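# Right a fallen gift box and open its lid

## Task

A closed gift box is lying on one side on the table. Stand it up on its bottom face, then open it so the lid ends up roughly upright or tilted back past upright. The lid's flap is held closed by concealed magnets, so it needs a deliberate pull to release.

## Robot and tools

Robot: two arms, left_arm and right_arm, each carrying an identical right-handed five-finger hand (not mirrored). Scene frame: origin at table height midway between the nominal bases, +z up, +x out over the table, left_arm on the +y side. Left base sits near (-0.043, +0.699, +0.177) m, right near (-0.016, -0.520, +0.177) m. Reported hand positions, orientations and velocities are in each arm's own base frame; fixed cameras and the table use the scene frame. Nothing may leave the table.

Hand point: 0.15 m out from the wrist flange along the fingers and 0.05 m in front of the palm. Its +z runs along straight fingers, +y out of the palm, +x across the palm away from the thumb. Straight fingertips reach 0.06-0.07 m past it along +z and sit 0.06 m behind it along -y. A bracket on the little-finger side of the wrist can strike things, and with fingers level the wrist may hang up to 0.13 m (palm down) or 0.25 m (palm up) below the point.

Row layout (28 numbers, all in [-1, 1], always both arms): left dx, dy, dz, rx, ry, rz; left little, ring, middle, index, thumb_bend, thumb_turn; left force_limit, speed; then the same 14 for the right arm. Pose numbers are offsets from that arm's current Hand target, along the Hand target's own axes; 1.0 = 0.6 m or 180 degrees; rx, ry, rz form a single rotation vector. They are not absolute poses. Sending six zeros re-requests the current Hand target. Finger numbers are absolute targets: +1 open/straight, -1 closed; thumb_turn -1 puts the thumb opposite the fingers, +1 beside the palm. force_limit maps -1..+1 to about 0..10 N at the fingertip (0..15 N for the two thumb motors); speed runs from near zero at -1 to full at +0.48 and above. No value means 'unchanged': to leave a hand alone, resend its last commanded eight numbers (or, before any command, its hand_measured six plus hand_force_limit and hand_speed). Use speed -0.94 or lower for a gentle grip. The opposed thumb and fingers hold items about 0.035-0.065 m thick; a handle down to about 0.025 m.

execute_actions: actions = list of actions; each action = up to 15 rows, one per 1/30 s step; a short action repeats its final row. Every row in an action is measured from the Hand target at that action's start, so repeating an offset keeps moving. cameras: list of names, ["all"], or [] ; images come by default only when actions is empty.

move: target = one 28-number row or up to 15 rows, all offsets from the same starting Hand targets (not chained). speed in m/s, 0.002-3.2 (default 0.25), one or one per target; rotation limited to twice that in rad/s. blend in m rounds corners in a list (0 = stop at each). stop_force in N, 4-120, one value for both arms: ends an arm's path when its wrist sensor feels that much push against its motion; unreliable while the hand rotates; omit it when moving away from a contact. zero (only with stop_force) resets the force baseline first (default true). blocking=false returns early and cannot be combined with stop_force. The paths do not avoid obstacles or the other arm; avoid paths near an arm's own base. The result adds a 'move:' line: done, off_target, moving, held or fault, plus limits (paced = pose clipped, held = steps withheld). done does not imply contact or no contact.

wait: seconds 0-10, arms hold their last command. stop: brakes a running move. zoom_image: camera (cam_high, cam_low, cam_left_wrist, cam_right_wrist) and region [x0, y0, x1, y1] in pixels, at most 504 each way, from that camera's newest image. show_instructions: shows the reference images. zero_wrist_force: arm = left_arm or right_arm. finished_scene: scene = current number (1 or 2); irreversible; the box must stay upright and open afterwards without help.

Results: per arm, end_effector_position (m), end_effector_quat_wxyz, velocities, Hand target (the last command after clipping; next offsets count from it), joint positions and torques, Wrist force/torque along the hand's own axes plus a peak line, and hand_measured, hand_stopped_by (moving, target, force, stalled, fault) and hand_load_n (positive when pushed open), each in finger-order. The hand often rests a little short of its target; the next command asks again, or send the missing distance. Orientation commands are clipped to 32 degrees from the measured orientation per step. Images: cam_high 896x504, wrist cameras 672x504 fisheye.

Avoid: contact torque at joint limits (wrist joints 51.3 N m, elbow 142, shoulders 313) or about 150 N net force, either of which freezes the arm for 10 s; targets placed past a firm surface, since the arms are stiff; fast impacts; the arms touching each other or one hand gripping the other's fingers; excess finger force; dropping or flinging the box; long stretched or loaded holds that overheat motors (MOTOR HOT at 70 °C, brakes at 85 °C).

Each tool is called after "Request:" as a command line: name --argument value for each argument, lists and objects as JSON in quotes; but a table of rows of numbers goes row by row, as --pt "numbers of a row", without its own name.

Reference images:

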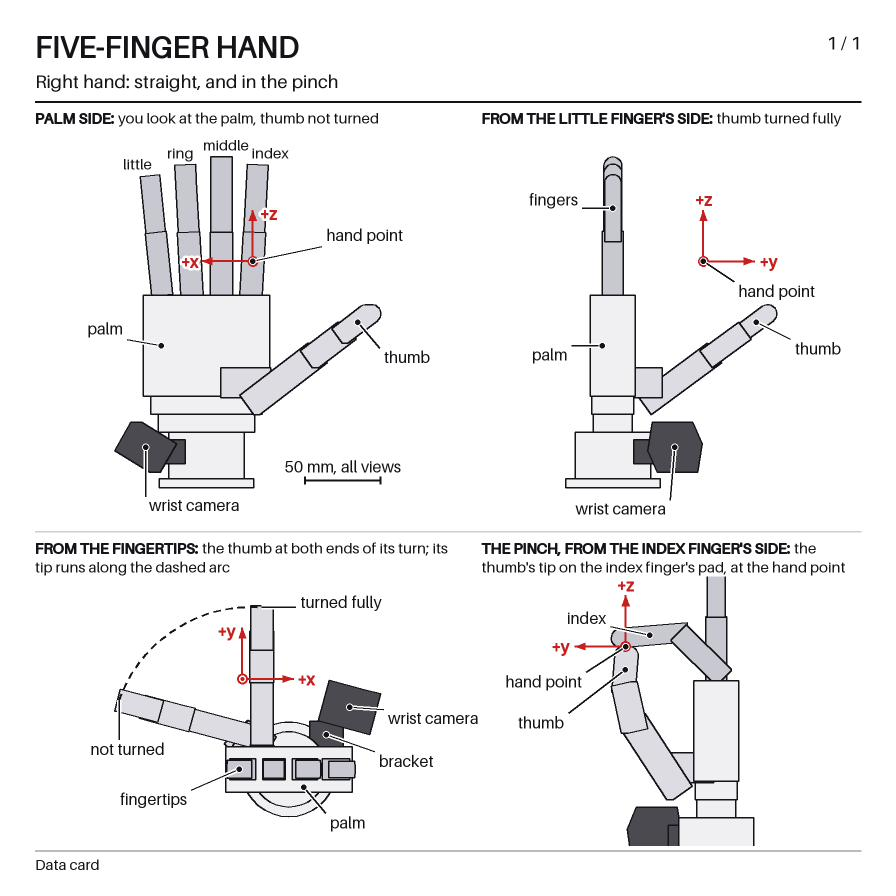

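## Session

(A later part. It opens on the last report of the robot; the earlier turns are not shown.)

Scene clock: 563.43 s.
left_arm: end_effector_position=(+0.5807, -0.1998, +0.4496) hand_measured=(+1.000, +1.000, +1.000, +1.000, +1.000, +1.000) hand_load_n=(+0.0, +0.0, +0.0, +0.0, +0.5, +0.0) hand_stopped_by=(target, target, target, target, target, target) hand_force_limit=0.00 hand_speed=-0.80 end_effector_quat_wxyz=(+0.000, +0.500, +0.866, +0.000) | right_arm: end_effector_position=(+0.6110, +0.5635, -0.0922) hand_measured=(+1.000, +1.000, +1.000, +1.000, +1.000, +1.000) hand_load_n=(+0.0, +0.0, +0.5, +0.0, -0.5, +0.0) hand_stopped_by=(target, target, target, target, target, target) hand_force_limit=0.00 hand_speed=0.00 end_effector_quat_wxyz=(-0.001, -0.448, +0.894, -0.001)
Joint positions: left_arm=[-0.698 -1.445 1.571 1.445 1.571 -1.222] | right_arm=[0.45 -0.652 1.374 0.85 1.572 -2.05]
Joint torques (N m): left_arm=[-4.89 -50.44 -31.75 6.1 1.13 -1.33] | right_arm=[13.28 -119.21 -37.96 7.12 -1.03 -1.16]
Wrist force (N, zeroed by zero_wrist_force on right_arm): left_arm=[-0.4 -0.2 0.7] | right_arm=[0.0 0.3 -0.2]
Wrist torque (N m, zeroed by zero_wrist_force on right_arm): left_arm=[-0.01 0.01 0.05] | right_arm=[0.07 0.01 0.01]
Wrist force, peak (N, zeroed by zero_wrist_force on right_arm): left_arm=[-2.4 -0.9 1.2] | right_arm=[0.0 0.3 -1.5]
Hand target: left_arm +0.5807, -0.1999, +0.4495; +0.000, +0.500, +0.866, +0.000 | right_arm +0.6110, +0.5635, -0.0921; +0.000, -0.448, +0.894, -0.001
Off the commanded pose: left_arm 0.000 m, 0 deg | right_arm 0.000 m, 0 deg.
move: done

Request:
move --pt "-0.4917 -0.549 0.5825 0 0 0.3789 1 1 1 1 1 1 0 -0.8 0 0 0 0 0 0 1 1 1 1 1 1 0 0" --speed 0.5 --cameras '["all"]'

Scene clock: 567.67 s.
left_arm: end_effector_position=(+0.4427, -0.6198, +0.1000) hand_measured=(+1.000, +1.000, +1.000, +1.000, +1.000, +1.000) hand_load_n=(+0.5, +0.0, +0.0, +0.0, +0.0, +0.0) hand_stopped_by=(target, target, target, target, target, target) hand_force_limit=0.00 hand_speed=-0.80 end_effector_quat_wxyz=(+0.000, +0.900, +0.437, +0.000) | right_arm: end_effector_position=(+0.6110, +0.5635, -0.0921) hand_measured=(+1.000, +1.000, +1.000, +1.000, +1.000, +1.000) hand_load_n=(+0.0, +0.0, +0.0, +0.0, +0.0, +0.0) hand_stopped_by=(target, target, target, target, target, target) hand_force_limit=0.00 hand_speed=0.00 end_effector_quat_wxyz=(+0.000, -0.448, +0.894, -0.001)
Joint positions: left_arm=[-1.185 -1.007 1.625 0.953 1.571 -0.518] | right_arm=[0.45 -0.652 1.374 0.85 1.572 -2.05]
Joint torques (N m): left_arm=[1.58 -71.08 -26.44 5.48 1.29 -0.2] | right_arm=[-12.42 -117.12 -37.94 7.22 -1.22 1.42]
Wrist force (N, zeroed by zero_wrist_force on right_arm): left_arm=[-0.3 -0.4 0.5] | right_arm=[0.1 0.2 0.0]
Wrist torque (N m, zeroed by zero_wrist_force on right_arm): left_arm=[-0.03 0.00 0.06] | right_arm=[0.05 0.00 0.01]
Wrist force, peak (N, zeroed by zero_wrist_force on right_arm): left_arm=[-2.3 0.7 2.5] | right_arm=[0.3 0.5 -0.1]
Hand target: left_arm +0.4427, -0.6198, +0.0999; +0.000, +0.900, +0.437, +0.000 | right_arm +0.6110, +0.5635, -0.0921; +0.000, -0.448, +0.894, -0.001
Off the commanded pose: left_arm 0.000 m, 0 deg | right_arm 0.000 m, 0 deg.
move: done
camera_calibration:
cam_left_wrist: T_world_to_cam=[[0.907908, -0.416459, 0.0475942, -0.666513], [-0.38523, -0.784243, 0.486375, -0.359773], [-0.16523, -0.459919, -0.872453, -0.00562544], [0, 0, 0, 1]] pos_world=[0.465607, -0.562312, 0.201799]
cam_right_wrist: T_world_to_cam=[[-0.917508, 0.396395, -0.0324035, 0.333733], [0.329967, 0.804167, 0.494406, -0.604536], [0.222038, 0.44293, -0.868627, -0.351696], [0, 0, 0, 1]] pos_world=[0.583769, 0.509634, 0.00420778]

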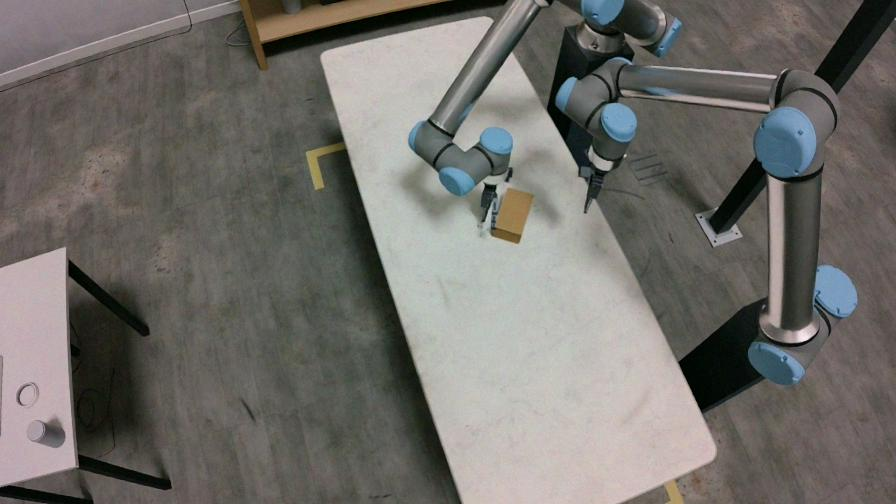

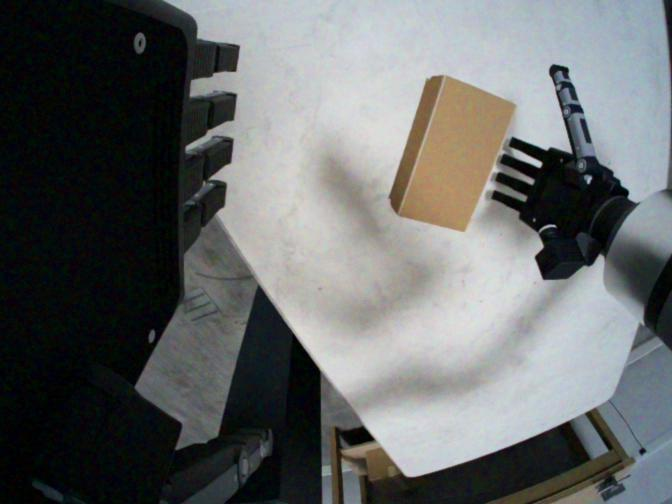

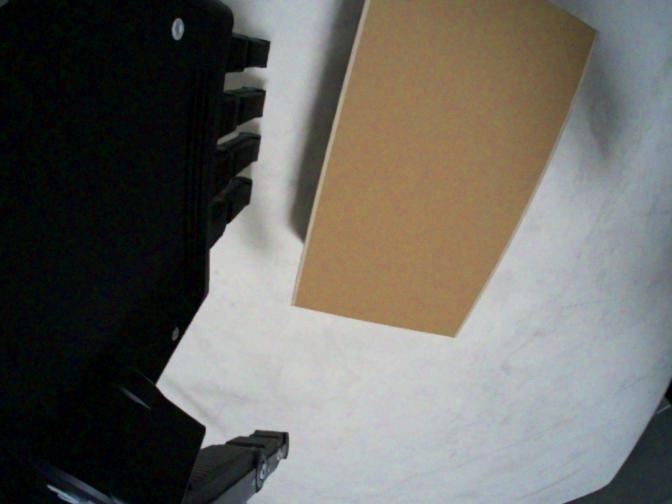

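Request:
zoom_image --camera "cam_left_wrist" --region '[370, 60, 570, 250]'

Scaled by 2.520 from the camera's 672x504 image, which has a finer 960x720 frame.

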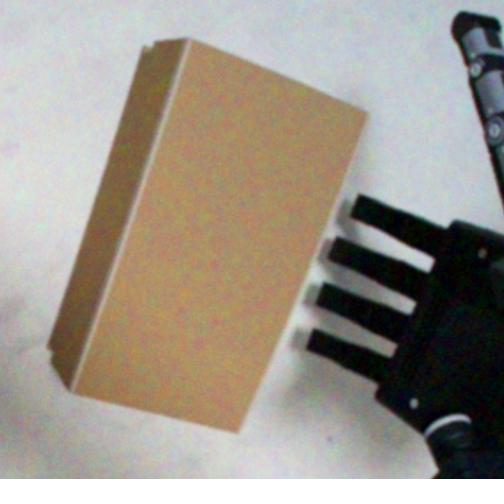

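Request:
move --pt "-0.001 0.1242 0.3117 0 0 0 0.2 0.2 0.2 0.2 1 1 -0.4 0 0 0.05 0 0 0 0 1 1 1 1 1 1 0 0" --speed 0.2 --cameras '["all"]'

Scene clock: 594.50 s.
left_arm: end_effector_position=(+0.4937, -0.6604, -0.0648) hand_measured=(+0.200, +0.200, +0.200, +0.200, +1.000, +1.000) hand_load_n=(+0.0, +0.0, +0.0, +0.5, +0.0, +0.0) hand_stopped_by=(target, target, target, target, target, target) hand_force_limit=-0.40 hand_speed=0.00 end_effector_quat_wxyz=(+0.000, +0.900, +0.437, +0.000) | right_arm: end_effector_position=(+0.5898, +0.5794, -0.0921) hand_measured=(+1.000, +1.000, +1.000, +1.000, +1.000, +1.000) hand_load_n=(+0.0, +0.0, +0.0, +0.0, +0.0, +0.0) hand_stopped_by=(target, target, target, target, target, target) hand_force_limit=0.00 hand_speed=0.00 end_effector_quat_wxyz=(+0.000, -0.448, +0.894, -0.001)
Joint positions: left_arm=[-1.142 -0.753 1.521 0.803 1.571 -0.475] | right_arm=[0.48 -0.661 1.392 0.841 1.572 -2.02]
Joint torques (N m): left_arm=[-1.97 -104.91 -18.33 6.12 -1.04 1.47] | right_arm=[-2.5 -113.91 -24.55 1.98 -1.21 0.93]
Wrist force (N, zeroed by zero_wrist_force on right_arm): left_arm=[-0.1 -0.4 0.5] | right_arm=[0.1 0.0 -0.2]
Wrist torque (N m, zeroed by zero_wrist_force on right_arm): left_arm=[-0.01 -0.02 -0.08] | right_arm=[0.03 0.00 -0.33]
Wrist force, peak (N, zeroed by zero_wrist_force on right_arm): left_arm=[0.9 -1.6 10.5] | right_arm=[0.2 2.1 -0.1]
Hand target: left_arm +0.4936, -0.6603, -0.0649; +0.000, +0.900, +0.437, +0.000 (not the last commanded pose) | right_arm +0.5898, +0.5794, -0.0921; +0.000, -0.448, +0.894, -0.001 (not the last commanded pose)
Off the commanded pose: left_arm 0.024 m, 0 deg | right_arm 0.003 m, 0 deg.
move: held (left_arm, right_arm; a check stopped the path); limits=held
pose unreachable (left arm): on one or more control steps of this call, first in action 0 (counted from 0), this arm could not follow its commanded pose, so it was not sent that pose on those steps. It may still have moved: this result reports where it is.
cause: moving toward the commanded pose would bring a part of the arm too close to another arm (a part of this arm just beyond joint 4 (wrist 1) and a part of the right arm just beyond its joint 5 (wrist 2), along the way the arms are being sent, or toward where that arm still pushes).
pose unreachable (right arm): on one or more control steps of this call, first in action 0 (counted from 0), this arm could not follow its commanded pose, so it was not sent that pose on those steps. It may still have moved: this result reports where it is.
cause: moving toward the commanded pose would bring a part of the arm too close to another arm (a part of this arm just beyond joint 5 (wrist 2) and a part of the left arm just beyond its joint 4 (wrist 1), along the way the arms are being sent, or toward where that arm still pushes).
camera_calibration:
cam_left_wrist: T_world_to_cam=[[0.907872, -0.416521, 0.047738, -0.721905], [-0.385357, -0.784205, 0.486336, -0.291722], [-0.165133, -0.459927, -0.872467, -0.159706], [0, 0, 0, 1]] pos_world=[0.516607, -0.602912, 0.0369986]
cam_right_wrist: T_world_to_cam=[[-0.917528, 0.396355, -0.0323231, 0.308007], [0.329975, 0.804181, 0.494377, -0.610289], [0.221942, 0.442939, -0.868646, -0.354069], [0, 0, 0, 1]] pos_world=[0.562568, 0.525534, 0.00410836]

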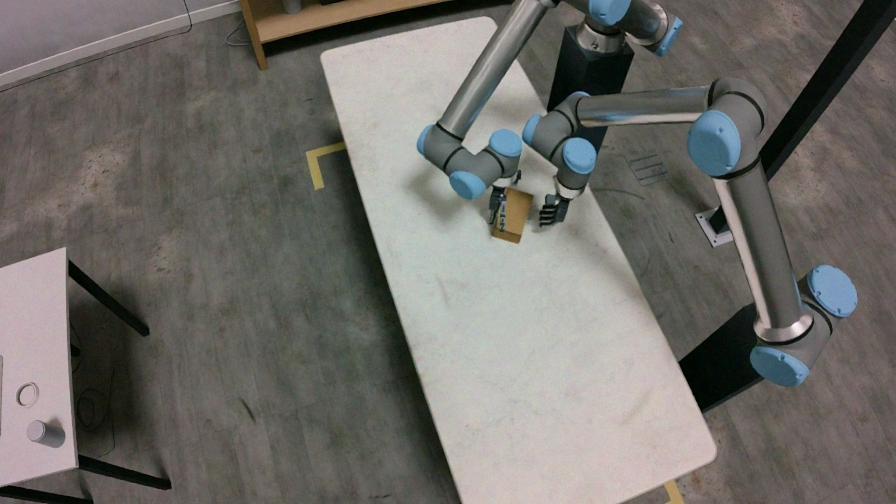

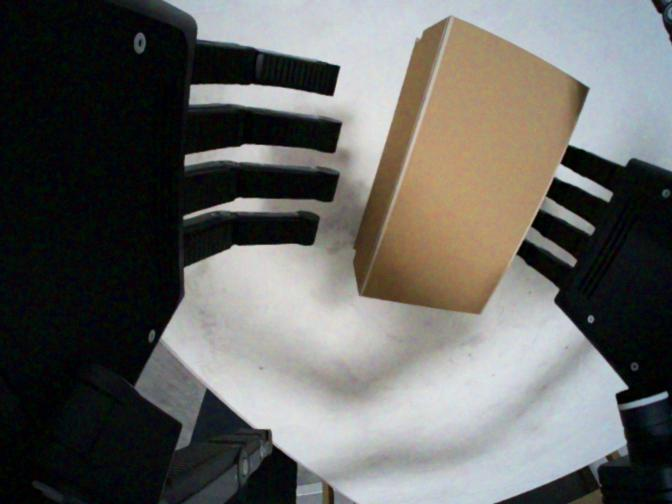

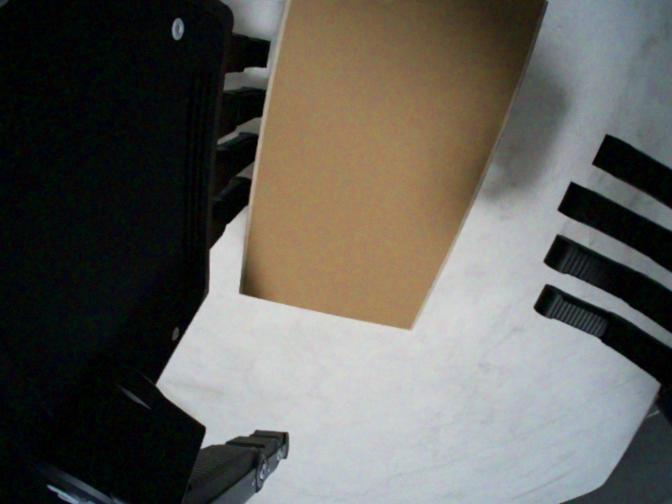

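Request:
move --pt "0 -0.0113 0.0367 -0.1667 0 0 0.5 0.5 0.5 0.5 1 1 -0.4 0 0 0 0 0 0 0 1 1 1 1 1 1 0 0" --pt "0 -0.0113 0.0367 -0.1667 0 0 0.5 0.5 0.5 0.5 1 1 -0.4 0 0 0.01 0 0 0 0 1 1 1 1 1 1 0 0" --speed 0.2 --cameras '["cam_left_wrist", "cam_right_wrist"]'

Scene clock: 607.47 s.
left_arm: end_effector_position=(+0.4882, -0.6561, -0.0869) hand_measured=(+0.500, +0.500, +0.500, +0.500, +1.000, +1.000) hand_load_n=(+0.0, +0.0, +0.0, +0.0, +0.0, +0.0) hand_stopped_by=(target, target, target, target, target, target) hand_force_limit=-0.40 hand_speed=0.00 end_effector_quat_wxyz=(+0.233, +0.869, +0.422, +0.113) | right_arm: end_effector_position=(+0.5849, +0.5830, -0.0922) hand_measured=(+1.000, +1.000, +1.000, +1.000, +1.000, +1.000) hand_load_n=(+0.0, +0.0, +0.0, +0.0, +0.0, +0.0) hand_stopped_by=(target, target, target, target, target, target) hand_force_limit=0.00 hand_speed=0.00 end_effector_quat_wxyz=(-0.001, -0.448, +0.894, -0.001)
Joint positions: left_arm=[-1.24 -0.859 1.848 0.13 1.296 -0.51] | right_arm=[0.487 -0.662 1.396 0.839 1.572 -2.013]
Joint torques (N m): left_arm=[14.92 -70.78 -26.32 -0.19 -1.04 -1.56] | right_arm=[-14.63 -107.37 -35.14 3.21 -0.94 -2.61]
Wrist force (N, zeroed by zero_wrist_force on right_arm): left_arm=[-0.6 -1.8 0.2] | right_arm=[0.1 0.1 -0.1]
Wrist torque (N m, zeroed by zero_wrist_force on right_arm): left_arm=[-0.08 0.10 -0.16] | right_arm=[0.04 0.00 -0.26]
Wrist force, peak (N, zeroed by zero_wrist_force on right_arm): left_arm=[-0.5 -2.5 0.4] | right_arm=[-0.2 -1.4 -0.4]
Hand target: left_arm +0.4883, -0.6561, -0.0869; +0.233, +0.869, +0.422, +0.113 | right_arm +0.5850, +0.5830, -0.0921; +0.000, -0.448, +0.894, -0.001
Off the commanded pose: left_arm 0.000 m, 0 deg | right_arm 0.000 m, 0 deg.
move: done
camera_calibration:
cam_left_wrist: T_world_to_cam=[[0.786915, -0.321588, 0.526636, -0.551094], [-0.59569, -0.618575, 0.512366, -0.0661028], [0.160993, -0.7169, -0.678333, -0.488866], [0, 0, 0, 1]] pos_world=[0.472991, -0.568583, -0.00751862]
cam_right_wrist: T_world_to_cam=[[-0.917467, 0.396504, -0.0322347, 0.301971], [0.330144, 0.804109, 0.494382, -0.611625], [0.221944, 0.442937, -0.868647, -0.354576], [0, 0, 0, 1]] pos_world=[0.557669, 0.529135, 0.00410896]
Images, in order (width x height): cam_left_wrist 672x504, cam_right_wrist 672x504.

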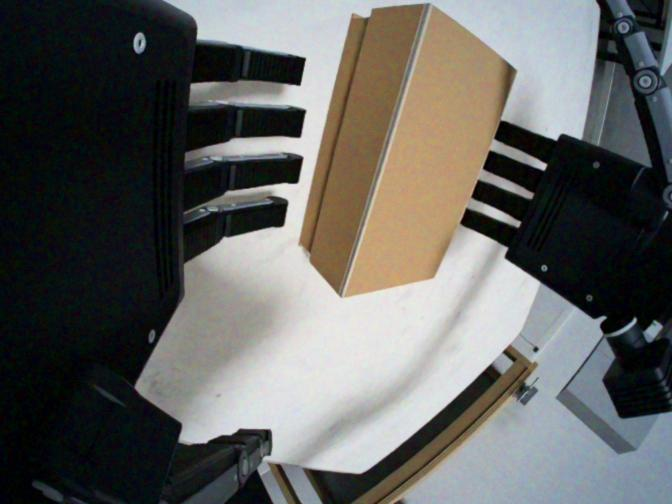

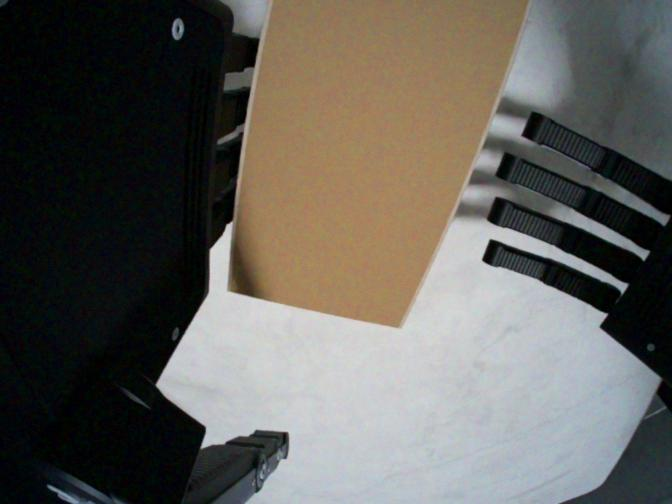

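Request:
zoom_image --camera "cam_left_wrist" --region '[190, 0, 440, 300]'

Scaled by 1.680 from the camera's 672x504 image, which has a finer 960x720 frame.

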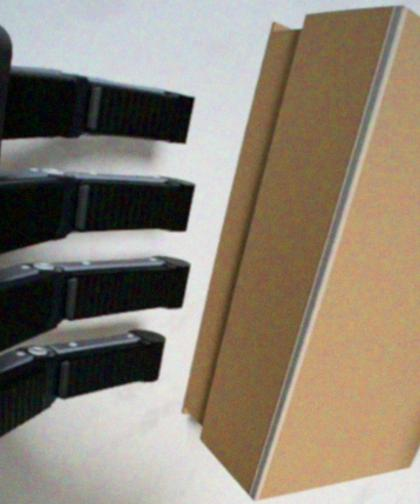

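Request:
move --pt "0 -0.0375 0.065 0 0 0 0.5 0.5 0.5 0.5 1 1 -0.4 0 0 0 0 0 0 0 1 1 1 1 1 1 0 0" --speed 0.02 --stop_force 4 --cameras '["cam_left_wrist"]'

Scene clock: 615.07 s.
left_arm: end_effector_position=(+0.4883, -0.6561, -0.1157) hand_measured=(+0.500, +0.500, +0.500, +0.500, +1.000, +1.000) hand_load_n=(+0.0, +0.0, -2.5, +0.0, +0.0, +0.0) hand_stopped_by=(target, target, target, target, target, target) hand_force_limit=-0.40 hand_speed=0.00 end_effector_quat_wxyz=(+0.233, +0.869, +0.422, +0.113) | right_arm: end_effector_position=(+0.5850, +0.5830, -0.0921) hand_measured=(+1.000, +1.000, +1.000, +1.000, +1.000, +1.000) hand_load_n=(+0.0, +0.0, +0.0, +0.0, +0.0, +0.0) hand_stopped_by=(target, target, target, target, target, target) hand_force_limit=0.00 hand_speed=0.00 end_effector_quat_wxyz=(+0.000, -0.448, +0.894, -0.001)
Joint positions: left_arm=[-1.24 -0.817 1.846 0.091 1.296 -0.51] | right_arm=[0.487 -0.662 1.396 0.839 1.572 -2.013]
Joint torques (N m): left_arm=[12.16 -91.48 -11.15 4.64 -0.74 -2.96] | right_arm=[-14.13 -116.72 -37.65 7.03 1.45 -2.53]
Wrist force (N, zeroed by zero_wrist_force on right_arm): left_arm=[0.2 -1.8 -4.0] | right_arm=[0.0 -0.2 0.1]
Wrist torque (N m, zeroed by zero_wrist_force on right_arm): left_arm=[0.05 0.25 -0.15] | right_arm=[-0.02 0.01 -0.14]
Wrist force, peak (N, zeroed by zero_wrist_force on right_arm): left_arm=[-1.6 -5.1 -16.6] | right_arm=[0.3 0.2 -0.4]
Hand target: left_arm +0.4883, -0.6561, -0.1157; +0.233, +0.869, +0.422, +0.113 (not the last commanded pose) | right_arm +0.5850, +0.5830, -0.0921; +0.000, -0.448, +0.894, -0.001
Off the commanded pose: left_arm 0.016 m, 0 deg | right_arm 0.000 m, 0 deg.
move: contact (left_arm)
camera_calibration:
cam_left_wrist: T_world_to_cam=[[0.786928, -0.321389, 0.526739, -0.535894], [-0.595617, -0.618649, 0.512361, -0.0513642], [0.161199, -0.716926, -0.678257, -0.508527], [0, 0, 0, 1]] pos_world=[0.473091, -0.568583, -0.0363192]
Images, in order (width x height): cam_left_wrist 672x504.

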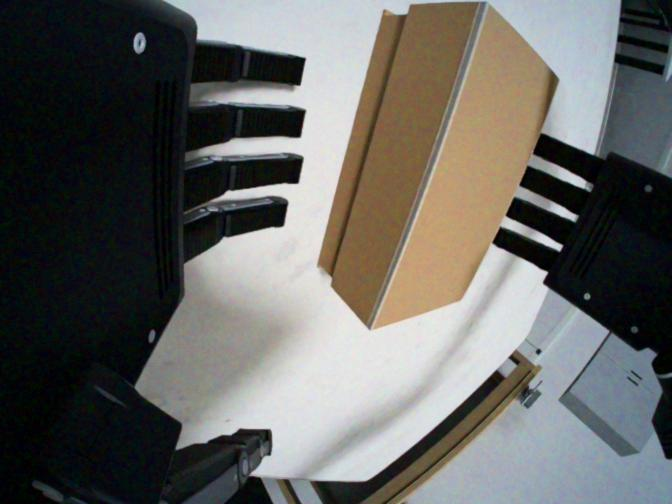

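Request:
move --pt "0 0.0042 -0.0072 0 0 0 0.5 0.5 0.5 0.5 1 1 -0.4 0 0 0 0 0 0 0 1 1 1 1 1 1 0 0" --speed 0.03

Request:
move --pt "0 0.0433 0.025 0 0 0 0.5 0.5 0.5 0.5 1 1 -0.4 0 0 0 0 0 0 0 1 1 1 1 1 1 0 0" --speed 0.03 --stop_force 6 --cameras '["cam_left_wrist","cam_right_wrist"]'

Scene clock: 622.47 s.
left_arm: end_effector_position=(+0.4883, -0.6561, -0.1106) hand_measured=(+0.500, +0.500, +0.500, +0.500, +1.000, +1.000) hand_load_n=(+0.0, +0.0, +0.0, +0.0, +0.0, +0.0) hand_stopped_by=(target, target, target, target, target, target) hand_force_limit=-0.40 hand_speed=0.00 end_effector_quat_wxyz=(+0.233, +0.869, +0.422, +0.113) | right_arm: end_effector_position=(+0.5850, +0.5830, -0.0921) hand_measured=(+1.000, +1.000, +1.000, +1.000, +1.000, +1.000) hand_load_n=(-0.5, +0.0, +0.0, +0.0, +0.0, +0.0) hand_stopped_by=(target, target, target, target, target, target) hand_force_limit=0.00 hand_speed=0.00 end_effector_quat_wxyz=(+0.000, -0.448, +0.894, -0.001)
Joint positions: left_arm=[-1.24 -0.825 1.846 0.098 1.296 -0.51] | right_arm=[0.487 -0.662 1.396 0.839 1.572 -2.013]
Joint torques (N m): left_arm=[11.52 -76.08 -11.6 2.89 -0.52 -1.96] | right_arm=[-13.15 -116.05 -38.28 6.95 1.3 -2.67]
Wrist force (N, zeroed by zero_wrist_force on right_arm): left_arm=[-0.8 -1.7 0.4] | right_arm=[0.3 -0.2 -0.2]
Wrist torque (N m, zeroed by zero_wrist_force on right_arm): left_arm=[-0.09 0.12 -0.18] | right_arm=[0.00 -0.04 -0.12]
Wrist force, peak (N, zeroed by zero_wrist_force on right_arm): left_arm=[0.2 -2.0 -4.1] | right_arm=[0.4 0.1 -0.4]
Hand target: left_arm +0.4883, -0.6561, -0.1107; +0.233, +0.869, +0.422, +0.113 | right_arm +0.5850, +0.5830, -0.0921; +0.000, -0.448, +0.894, -0.001
Off the commanded pose: left_arm 0.000 m, 0 deg | right_arm 0.000 m, 0 deg.
move: done

Scene clock: 624.60 s.
left_arm: end_effector_position=(+0.5119, -0.6747, -0.1107) hand_measured=(+0.500, +0.500, +0.500, +0.500, +1.000, +1.000) hand_load_n=(+0.0, +0.0, +0.5, +0.0, +0.0, +0.0) hand_stopped_by=(target, target, target, target, target, target) hand_force_limit=-0.40 hand_speed=0.00 end_effector_quat_wxyz=(+0.233, +0.869, +0.422, +0.113) | right_arm: end_effector_position=(+0.5850, +0.5830, -0.0921) hand_measured=(+1.000, +1.000, +1.000, +1.000, +1.000, +1.000) hand_load_n=(+0.0, +0.0, +0.0, +0.0, +0.0, +0.0) hand_stopped_by=(target, target, target, target, target, target) hand_force_limit=0.00 hand_speed=0.00 end_effector_quat_wxyz=(+0.000, -0.448, +0.894, -0.001)
Joint positions: left_arm=[-1.215 -0.799 1.783 0.129 1.307 -0.486] | right_arm=[0.487 -0.662 1.396 0.839 1.572 -2.013]
Joint torques (N m): left_arm=[-11.3 -98.82 -11.83 -0.9 -1.15 -3.68] | right_arm=[-12.75 -115.65 -37.61 6.99 1.27 -2.43]
Wrist force (N, zeroed by zero_wrist_force on right_arm): left_arm=[-0.6 -1.5 0.0] | right_arm=[0.0 0.0 -0.2]
Wrist torque (N m, zeroed by zero_wrist_force on right_arm): left_arm=[-0.04 0.11 -0.14] | right_arm=[0.02 0.01 -0.13]
Wrist force, peak (N, zeroed by zero_wrist_force on right_arm): left_arm=[-0.6 -2.2 0.1] | right_arm=[0.3 0.2 -0.5]
Hand target: left_arm +0.5119, -0.6747, -0.1107; +0.233, +0.869, +0.422, +0.113 | right_arm +0.5850, +0.5830, -0.0921; +0.000, -0.448, +0.894, -0.001
Off the commanded pose: left_arm 0.000 m, 0 deg | right_arm 0.000 m, 0 deg.
move: done
camera_calibration:
cam_left_wrist: T_world_to_cam=[[0.786928, -0.321389, 0.526739, -0.562966], [-0.595617, -0.618649, 0.512361, -0.051374], [0.161199, -0.716926, -0.678257, -0.522187], [0, 0, 0, 1]] pos_world=[0.496591, -0.587083, -0.0313192]
cam_right_wrist: T_world_to_cam=[[-0.917528, 0.396355, -0.0323231, 0.302216], [0.329975, 0.804181, 0.494377, -0.61152], [0.221942, 0.442939, -0.868646, -0.354554], [0, 0, 0, 1]] pos_world=[0.557768, 0.529034, 0.00410836]
Images, in order (width x height): cam_left_wrist 672x504, cam_right_wrist 672x504.

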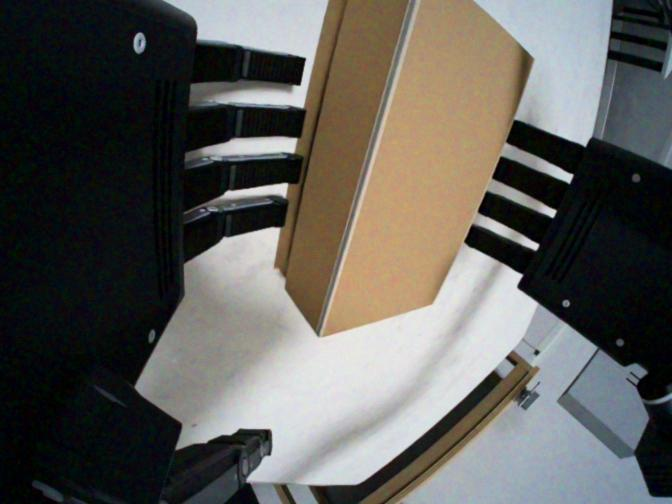

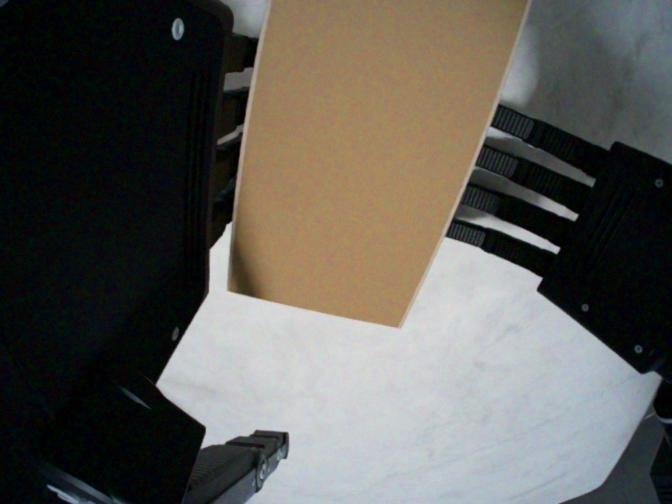

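Request:
zoom_image --camera "cam_left_wrist" --region '[190, 30, 360, 260]'

Scaled by 2.191 from the camera's 672x504 image, which has a finer 960x720 frame.

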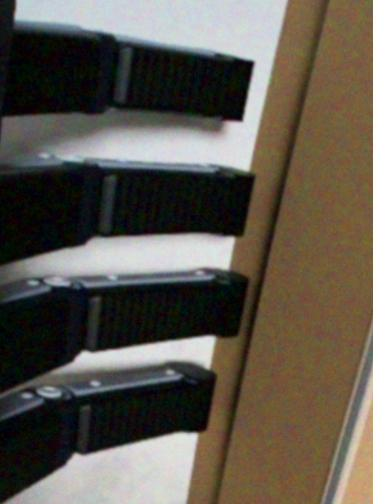

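Request:
move --pt "0 0.0144 0.0083 0 0 0 0.5 0.5 0.5 0.5 1 1 -0.4 0 0 0 0 0 0 0 1 1 1 1 1 1 0 0" --speed 0.03 --stop_force 8 --cameras '["cam_left_wrist","cam_right_wrist"]'

Scene clock: 630.43 s.
left_arm: end_effector_position=(+0.5147, -0.6770, -0.1106) hand_measured=(+0.500, +0.500, +0.500, +0.500, +1.000, +1.000) hand_load_n=(+0.0, +0.0, +0.5, +0.0, +0.0, +0.0) hand_stopped_by=(target, target, target, target, target, target) hand_force_limit=-0.40 hand_speed=0.00 end_effector_quat_wxyz=(+0.233, +0.869, +0.422, +0.113) | right_arm: end_effector_position=(+0.5851, +0.5829, -0.0921) hand_measured=(+1.000, +1.000, +1.000, +1.000, +1.000, +1.000) hand_load_n=(+0.0, +0.0, +0.0, +0.0, -0.5, +0.0) hand_stopped_by=(target, target, target, target, target, target) hand_force_limit=0.00 hand_speed=0.00 end_effector_quat_wxyz=(+0.000, -0.448, +0.894, -0.001)
Joint positions: left_arm=[-1.212 -0.795 1.775 0.133 1.309 -0.483] | right_arm=[0.487 -0.662 1.395 0.839 1.572 -2.013]
Joint torques (N m): left_arm=[-9.69 -99.54 -14.08 -0.52 -3.08 -3.51] | right_arm=[16.73 -96.43 -15.74 7.05 -2.63 -2.47]
Wrist force (N, zeroed by zero_wrist_force on right_arm): left_arm=[-2.3 -3.9 -1.8] | right_arm=[-2.9 -3.7 -1.4]
Wrist torque (N m, zeroed by zero_wrist_force on right_arm): left_arm=[0.01 0.12 -0.12] | right_arm=[0.26 0.10 -0.33]
Wrist force, peak (N, zeroed by zero_wrist_force on right_arm): left_arm=[-4.3 -11.6 -13.4] | right_arm=[-2.6 -13.0 -5.7]
Hand target: left_arm +0.5147, -0.6770, -0.1106; +0.233, +0.869, +0.422, +0.113 (not the last commanded pose) | right_arm +0.5850, +0.5830, -0.0921; +0.000, -0.448, +0.894, -0.001
Off the commanded pose: left_arm 0.006 m, 0 deg | right_arm 0.000 m, 0 deg.
move: contact (left_arm)
camera_calibration:
cam_left_wrist: T_world_to_cam=[[0.786967, -0.32139, 0.52668, -0.566062], [-0.595595, -0.618579, 0.512471, -0.0510872], [0.16109, -0.716986, -0.678219, -0.524216], [0, 0, 0, 1]] pos_world=[0.499491, -0.589383, -0.0312191]
cam_right_wrist: T_world_to_cam=[[-0.917464, 0.396503, -0.0323391, 0.302196], [0.33009, 0.804115, 0.494409, -0.611632], [0.222039, 0.442928, -0.868627, -0.354538], [0, 0, 0, 1]] pos_world=[0.557869, 0.529035, 0.00420822]
Images, in order (width x height): cam_left_wrist 672x504, cam_right_wrist 672x504.

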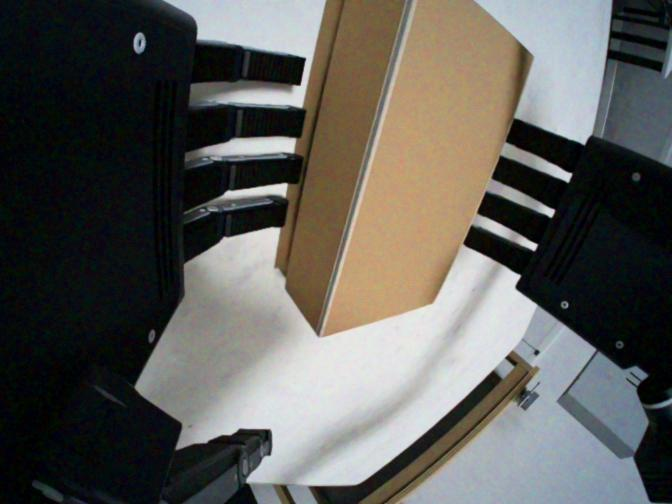

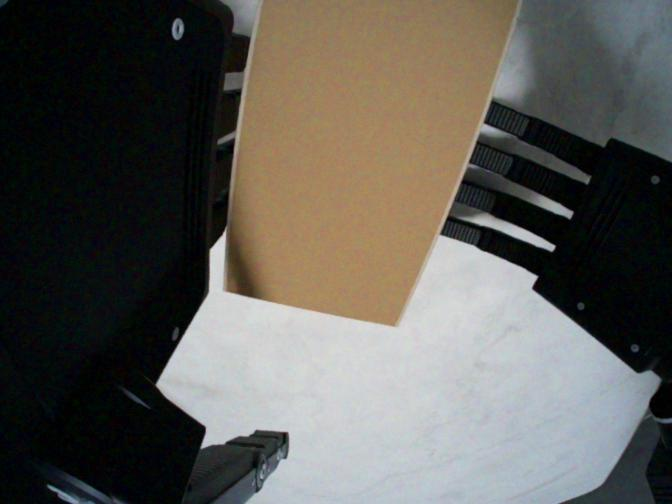

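Request:
move --pt "0 0.0167 -0.0289 0 0 0 0.5 0.5 0.5 0.5 1 1 -0.4 0 0 0 0 0 0 0 1 1 1 1 1 1 0 0" --speed 0.03 --stop_force 20 --cameras '["cam_left_wrist","cam_right_wrist"]'

Scene clock: 635.23 s.
left_arm: end_effector_position=(+0.5147, -0.6770, -0.0906) hand_measured=(+0.500, +0.500, +0.534, +0.500, +1.000, +1.000) hand_load_n=(+0.0, +1.5, +28.0, +0.5, +0.0, +0.0) hand_stopped_by=(target, target, target, target, target, target) hand_force_limit=-0.40 hand_speed=0.00 end_effector_quat_wxyz=(+0.233, +0.869, +0.422, +0.113) | right_arm: end_effector_position=(+0.5850, +0.5830, -0.0922) hand_measured=(+1.000, +1.000, +1.000, +1.000, +1.000, +1.000) hand_load_n=(+0.0, +0.5, +0.5, +0.0, +0.0, +0.0) hand_stopped_by=(target, target, target, target, target, target) hand_force_limit=0.00 hand_speed=0.00 end_effector_quat_wxyz=(+0.000, -0.448, +0.894, -0.001)
Joint positions: left_arm=[-1.212 -0.823 1.777 0.159 1.309 -0.483] | right_arm=[0.487 -0.662 1.396 0.839 1.572 -2.013]
Joint torques (N m): left_arm=[10.23 -89.26 -48.91 -7.29 -6.28 -1.87] | right_arm=[8.54 -95.51 -25.64 6.99 -7.52 -2.87]
Wrist force (N, zeroed by zero_wrist_force on right_arm): left_arm=[-4.9 -27.4 -2.1] | right_arm=[-4.7 -23.7 -8.3]
Wrist torque (N m, zeroed by zero_wrist_force on right_arm): left_arm=[1.37 -0.05 -0.71] | right_arm=[0.91 0.30 -1.14]
Wrist force, peak (N, zeroed by zero_wrist_force on right_arm): left_arm=[-5.2 -29.0 -2.7] | right_arm=[-4.9 -25.0 -8.9]
Hand target: left_arm +0.5147, -0.6770, -0.0906; +0.233, +0.869, +0.422, +0.113 | right_arm +0.5850, +0.5830, -0.0921; +0.000, -0.448, +0.894, -0.001
Off the commanded pose: left_arm 0.000 m, 0 deg | right_arm 0.000 m, 0 deg.
move: done
camera_calibration:
cam_left_wrist: T_world_to_cam=[[0.786967, -0.32139, 0.52668, -0.576549], [-0.595595, -0.618579, 0.512471, -0.061458], [0.16109, -0.716986, -0.678219, -0.510707], [0, 0, 0, 1]] pos_world=[0.499391, -0.589483, -0.0112191]
cam_right_wrist: T_world_to_cam=[[-0.917528, 0.396355, -0.0323231, 0.302216], [0.329975, 0.804181, 0.494377, -0.61152], [0.221942, 0.442939, -0.868646, -0.354554], [0, 0, 0, 1]] pos_world=[0.557768, 0.529034, 0.00410836]
Images, in order (width x height): cam_left_wrist 672x504, cam_right_wrist 672x504.

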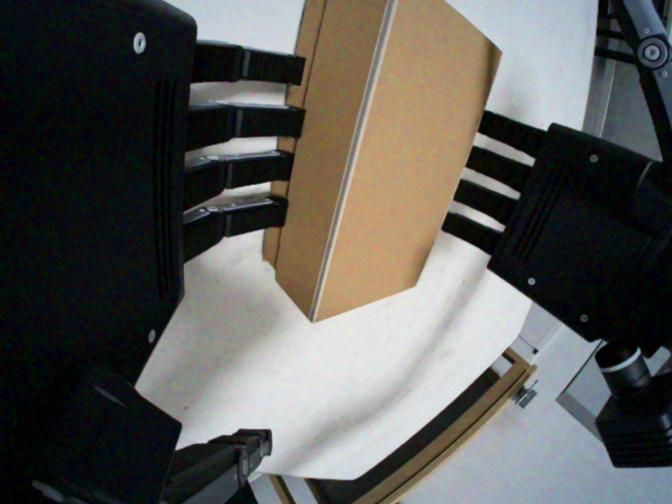

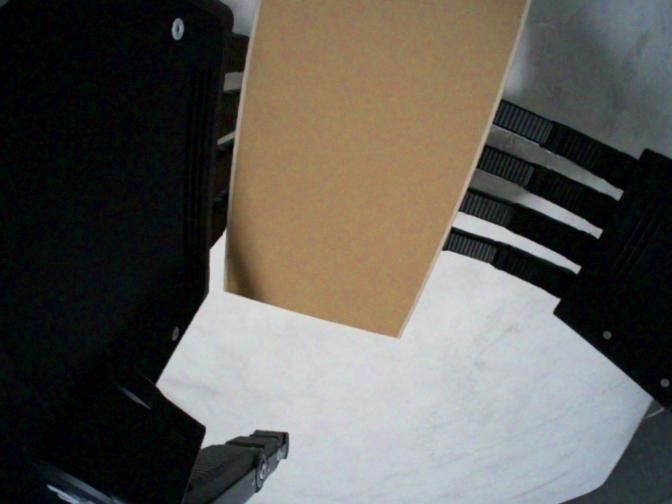

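Request:
move --pt "0 -0.0160 0.0277 0 0 0 0.5 0.5 0.5 0.5 1 1 -0.4 0 0 0 0 0 0 0 1 1 1 1 1 1 0 0" --pt "0 -0.1026 -0.0223 0 0 0 0.5 0.5 0.5 0.5 1 1 -0.4 0 0 0 0 0 0 0 1 1 1 1 1 1 0 0" --speed '[0.03,0.06]' --cameras '["cam_left_wrist","cam_right_wrist"]'

Scene clock: 723.10 s.
left_arm: end_effector_position=(+0.4675, -0.6399, -0.1097) hand_measured=(+0.500, +0.500, +0.530, +0.500, +1.000, +1.000) hand_load_n=(+0.0, +0.0, +0.0, +0.0, +0.0, +0.0) hand_stopped_by=(target, target, target, target, target, target) hand_force_limit=-0.40 hand_speed=0.00 end_effector_quat_wxyz=(+0.233, +0.869, +0.422, +0.113) end_effector_velocity=(+0.002, -0.002, -0.001) end_effector_angular_velocity=(+0.002, -0.001, +0.000) | right_arm: end_effector_position=(+0.5850, +0.5830, -0.0921) hand_measured=(+1.000, +1.000, +1.000, +1.000, +1.000, +1.000) hand_load_n=(+0.0, +0.0, +0.5, +0.0, -0.5, +0.0) hand_stopped_by=(target, target, target, target, target, target) hand_force_limit=0.00 hand_speed=0.00 end_effector_quat_wxyz=(+0.000, -0.448, +0.894, -0.001)
Joint positions: left_arm=[-1.265 -0.847 1.901 0.072 1.285 -0.533] | right_arm=[0.487 -0.662 1.396 0.839 1.572 -2.013]
Joint velocities: left_arm=[0.001 0.003 -0.006 0.004 0 0.002] | right_arm=[within noise]
Joint torques (N m): left_arm=[15.13 -69.69 -28.56 5.13 0.37 3.7] | right_arm=[5.43 -105.78 -25.71 6.79 1.63 -2.64]
Wrist force (N, zeroed by zero_wrist_force on right_arm): left_arm=[0.7 -0.8 1.0] | right_arm=[-1.0 1.4 1.0]
Wrist torque (N m, zeroed by zero_wrist_force on right_arm): left_arm=[0.00 -0.12 0.08] | right_arm=[0.15 0.12 -0.15]
Wrist force, peak (N, zeroed by zero_wrist_force on right_arm): left_arm=[-4.8 -28.1 -2.2] | right_arm=[-4.4 -23.9 -8.7]
Hand target: left_arm +0.4676, -0.6399, -0.1098; +0.233, +0.869, +0.422, +0.113 | right_arm +0.5850, +0.5830, -0.0921; +0.000, -0.448, +0.894, -0.001
Off the commanded pose: left_arm 0.000 m, 0 deg | right_arm 0.000 m, 0 deg.
move: done
camera_calibration:
cam_left_wrist: T_world_to_cam=[[0.786918, -0.321105, 0.526927, -0.517312], [-0.595604, -0.618472, 0.51259, -0.0567059], [0.161295, -0.717206, -0.677938, -0.48968], [0, 0, 0, 1]] pos_world=[0.45229, -0.552384, -0.0303206]
cam_right_wrist: T_world_to_cam=[[-0.917528, 0.396355, -0.0323231, 0.302216], [0.329975, 0.804181, 0.494377, -0.61152], [0.221942, 0.442939, -0.868646, -0.354554], [0, 0, 0, 1]] pos_world=[0.557768, 0.529034, 0.00410836]
Images, in order (width x height): cam_left_wrist 672x504, cam_right_wrist 672x504.

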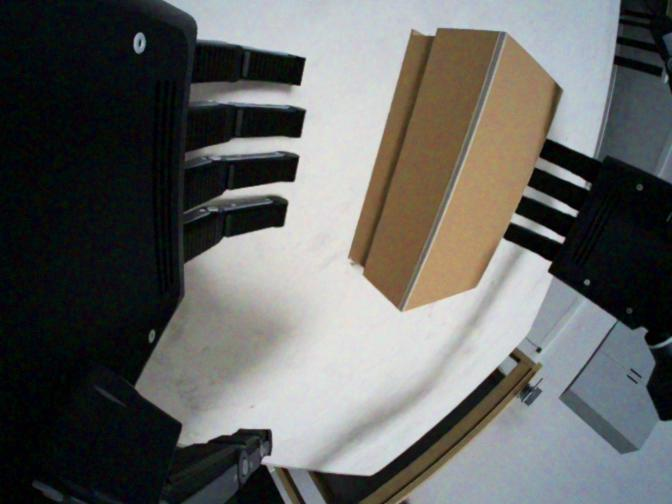

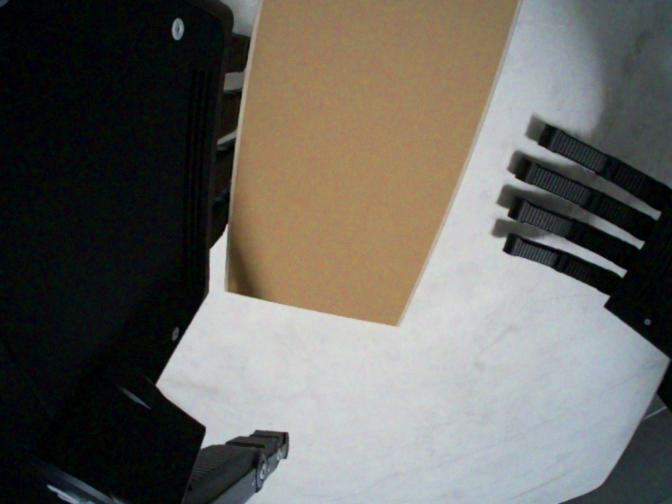

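Request:
move --pt "0 0 0 0 0 0 0.5 0.5 0.5 0.5 1 1 -0.4 0 0 -0.05 -0.0533 0 0 0 1 1 1 1 1 1 0 0" --pt "0 0 0 0 0 0 0.5 0.5 0.5 0.5 1 1 -0.4 0 0.1492 -0.0595 -0.32 -0.143 -0.141 0.218 1 1 1 1 1 1 0 0" --pt "0 0.1335 -0.2311 -0.067 0.068 0.138 0.5 0.5 0.5 0.5 1 1 -0.4 0 0.3512 -0.0647 -0.1533 -0.2863 -0.2828 0.4355 1 1 1 1 1 1 0 0" --pt "0.1647 0.1243 -0.0878 -0.2222 0.2283 0.4598 0.5 0.5 0.5 0.5 1 1 -0.4 0 0.3512 -0.0647 -0.1533 -0.2863 -0.2828 0.4355 1 1 1 1 1 1 0 0" --speed 0.4 --blend 0.02 --cameras '["all"]'

Scene clock: 780.77 s.
left_arm: end_effector_position=(+0.5587, -0.5858, -0.0270) hand_measured=(+0.500, +0.500, +0.530, +0.500, +1.000, +1.000) hand_load_n=(+0.0, +0.0, +0.0, +0.0, +0.0, +0.0) hand_stopped_by=(target, target, target, target, target, target) hand_force_limit=-0.40 hand_speed=0.00 end_effector_quat_wxyz=(+0.210, +0.715, -0.242, +0.621) | right_arm: end_effector_position=(+0.4901, +0.3911, +0.0002) hand_measured=(+1.000, +1.000, +1.000, +1.000, +1.000, +1.000) hand_load_n=(+0.0, +0.0, +0.0, +0.5, +0.0, +0.0) hand_stopped_by=(target, target, target, target, target, target) hand_force_limit=0.00 hand_speed=0.00 end_effector_quat_wxyz=(+0.169, +0.259, +0.798, +0.517)
Joint positions: left_arm=[-1.1 -0.995 2.209 -1.058 1.128 1.504] | right_arm=[0.058 -1.065 2.478 -0.799 0.787 -0.463]
Joint torques (N m): left_arm=[-3.1 -76.47 -25.13 -2.93 0.33 2.9] | right_arm=[-14.65 -67.9 2.14 -1.75 -2.78 2.75]
Wrist force (N, zeroed by zero_wrist_force on right_arm): left_arm=[-0.4 0.4 -0.1] | right_arm=[-0.9 0.1 1.2]
Wrist torque (N m, zeroed by zero_wrist_force on right_arm): left_arm=[0.18 -0.10 0.28] | right_arm=[-0.04 0.06 -0.13]
Wrist force, peak (N, zeroed by zero_wrist_force on right_arm): left_arm=[0.7 -1.8 2.2] | right_arm=[-0.8 3.4 3.7]
Hand target: left_arm +0.5588, -0.5859, -0.0269; +0.210, +0.715, -0.242, +0.621 | right_arm +0.4901, +0.3911, +0.0002; +0.169, +0.259, +0.798, +0.517
Off the commanded pose: left_arm 0.000 m, 0 deg | right_arm 0.000 m, 0 deg.
move: done
camera_calibration:
cam_left_wrist: T_world_to_cam=[[-0.601588, -0.762373, 0.238493, -0.105775], [-0.588026, 0.220571, -0.778186, 0.441189], [0.540664, -0.608388, -0.580988, -0.55512], [0, 0, 0, 1]] pos_world=[0.495931, -0.515681, 0.0460359]
cam_right_wrist: T_world_to_cam=[[0.0628325, 0.48099, 0.874472, -0.219508], [0.46523, -0.789297, 0.400713, 0.0852619], [0.882957, 0.381653, -0.273364, -0.468369], [0, 0, 0, 1]] pos_world=[0.387676, 0.351632, 0.0297529]

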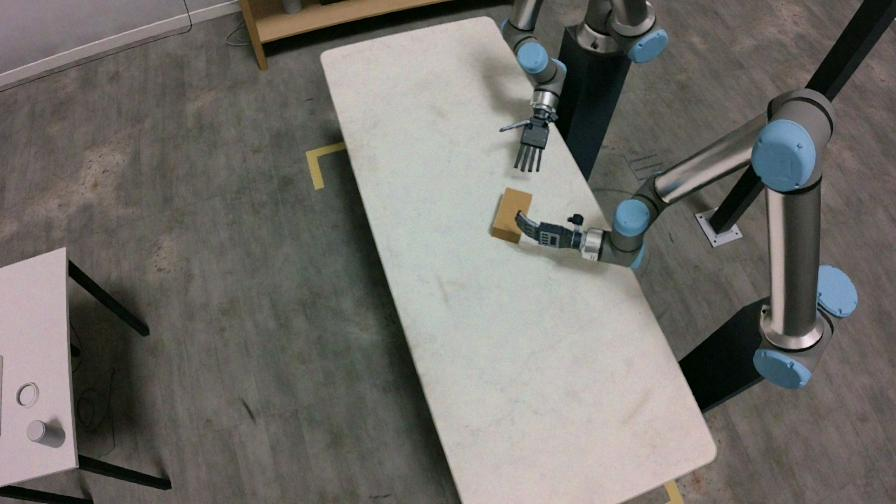

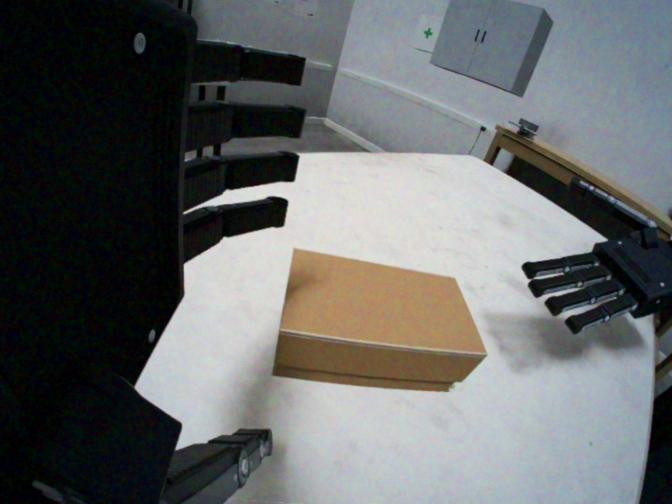

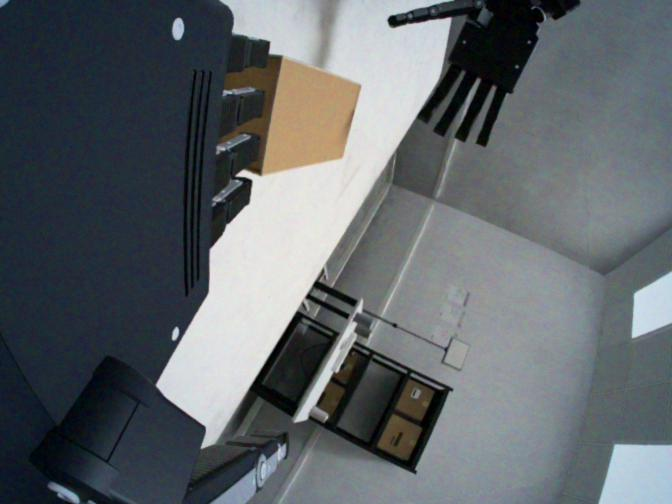

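Request:
move --pt "-0.1733 0 0.0244 0 0 0 1 1 0.8 0.8 0.5 -0.1 -0.4 0 0 -0.087 0.0937 0 0 0 1 1 1 1 1 1 0 0" --speed 0.15 --cameras '["cam_left_wrist","cam_right_wrist"]'

Scene clock: 788.10 s.
left_arm: end_effector_position=(+0.5588, -0.5860, -0.1317) hand_measured=(+1.000, +1.000, +0.800, +0.800, +0.500, -0.100) hand_load_n=(+0.0, +0.0, +0.0, +0.0, +0.0, +0.0) hand_stopped_by=(target, target, target, target, target, target) hand_force_limit=-0.40 hand_speed=0.00 end_effector_quat_wxyz=(+0.210, +0.715, -0.242, +0.621) | right_arm: end_effector_position=(+0.5078, +0.4153, -0.0704) hand_measured=(+1.000, +1.000, +1.000, +1.000, +1.000, +1.000) hand_load_n=(+0.0, +0.0, +0.0, +0.0, +0.0, -0.5) hand_stopped_by=(target, target, target, target, target, target) hand_force_limit=0.00 hand_speed=0.00 end_effector_quat_wxyz=(+0.169, +0.259, +0.798, +0.517)
Joint positions: left_arm=[-1.1 -0.792 2.181 -1.235 1.128 1.504] | right_arm=[0.125 -0.885 2.409 -0.946 0.843 -0.41]
Joint torques (N m): left_arm=[14.6 -66.91 0.23 0.53 0.37 3.23] | right_arm=[-14.06 -61.32 8.06 3.4 -2.53 -2.66]
Wrist force (N, zeroed by zero_wrist_force on right_arm): left_arm=[-0.1 0.5 -0.3] | right_arm=[-0.7 0.1 1.5]
Wrist torque (N m, zeroed by zero_wrist_force on right_arm): left_arm=[0.22 -0.13 0.26] | right_arm=[-0.04 0.03 -0.25]
Wrist force, peak (N, zeroed by zero_wrist_force on right_arm): left_arm=[-1.9 0.3 0.1] | right_arm=[-1.0 -1.0 2.4]
Hand target: left_arm +0.5588, -0.5859, -0.1319; +0.210, +0.715, -0.242, +0.621 | right_arm +0.5078, +0.4153, -0.0704; +0.169, +0.259, +0.798, +0.517
Off the commanded pose: left_arm 0.000 m, 0 deg | right_arm 0.000 m, 0 deg.
move: done
camera_calibration:
cam_left_wrist: T_world_to_cam=[[-0.601776, -0.762196, 0.238587, -0.0806059], [-0.587744, 0.220364, -0.778458, 0.359453], [0.540761, -0.608685, -0.580586, -0.616301], [0, 0, 0, 1]] pos_world=[0.496031, -0.515781, -0.0587654]
cam_right_wrist: T_world_to_cam=[[0.0627137, 0.480937, 0.87451, -0.170501], [0.465264, -0.789283, 0.400701, 0.124478], [0.882948, 0.381748, -0.273261, -0.512598], [0, 0, 0, 1]] pos_world=[0.405375, 0.375932, -0.0408468]
Images, in order (width x height): cam_left_wrist 672x504, cam_right_wrist 672x504.

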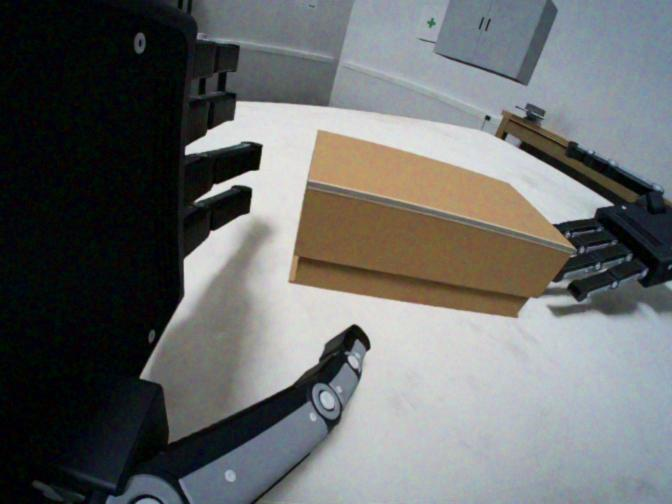

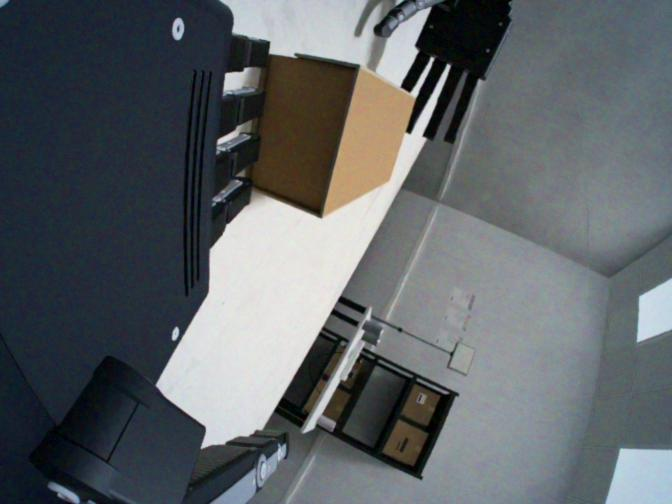

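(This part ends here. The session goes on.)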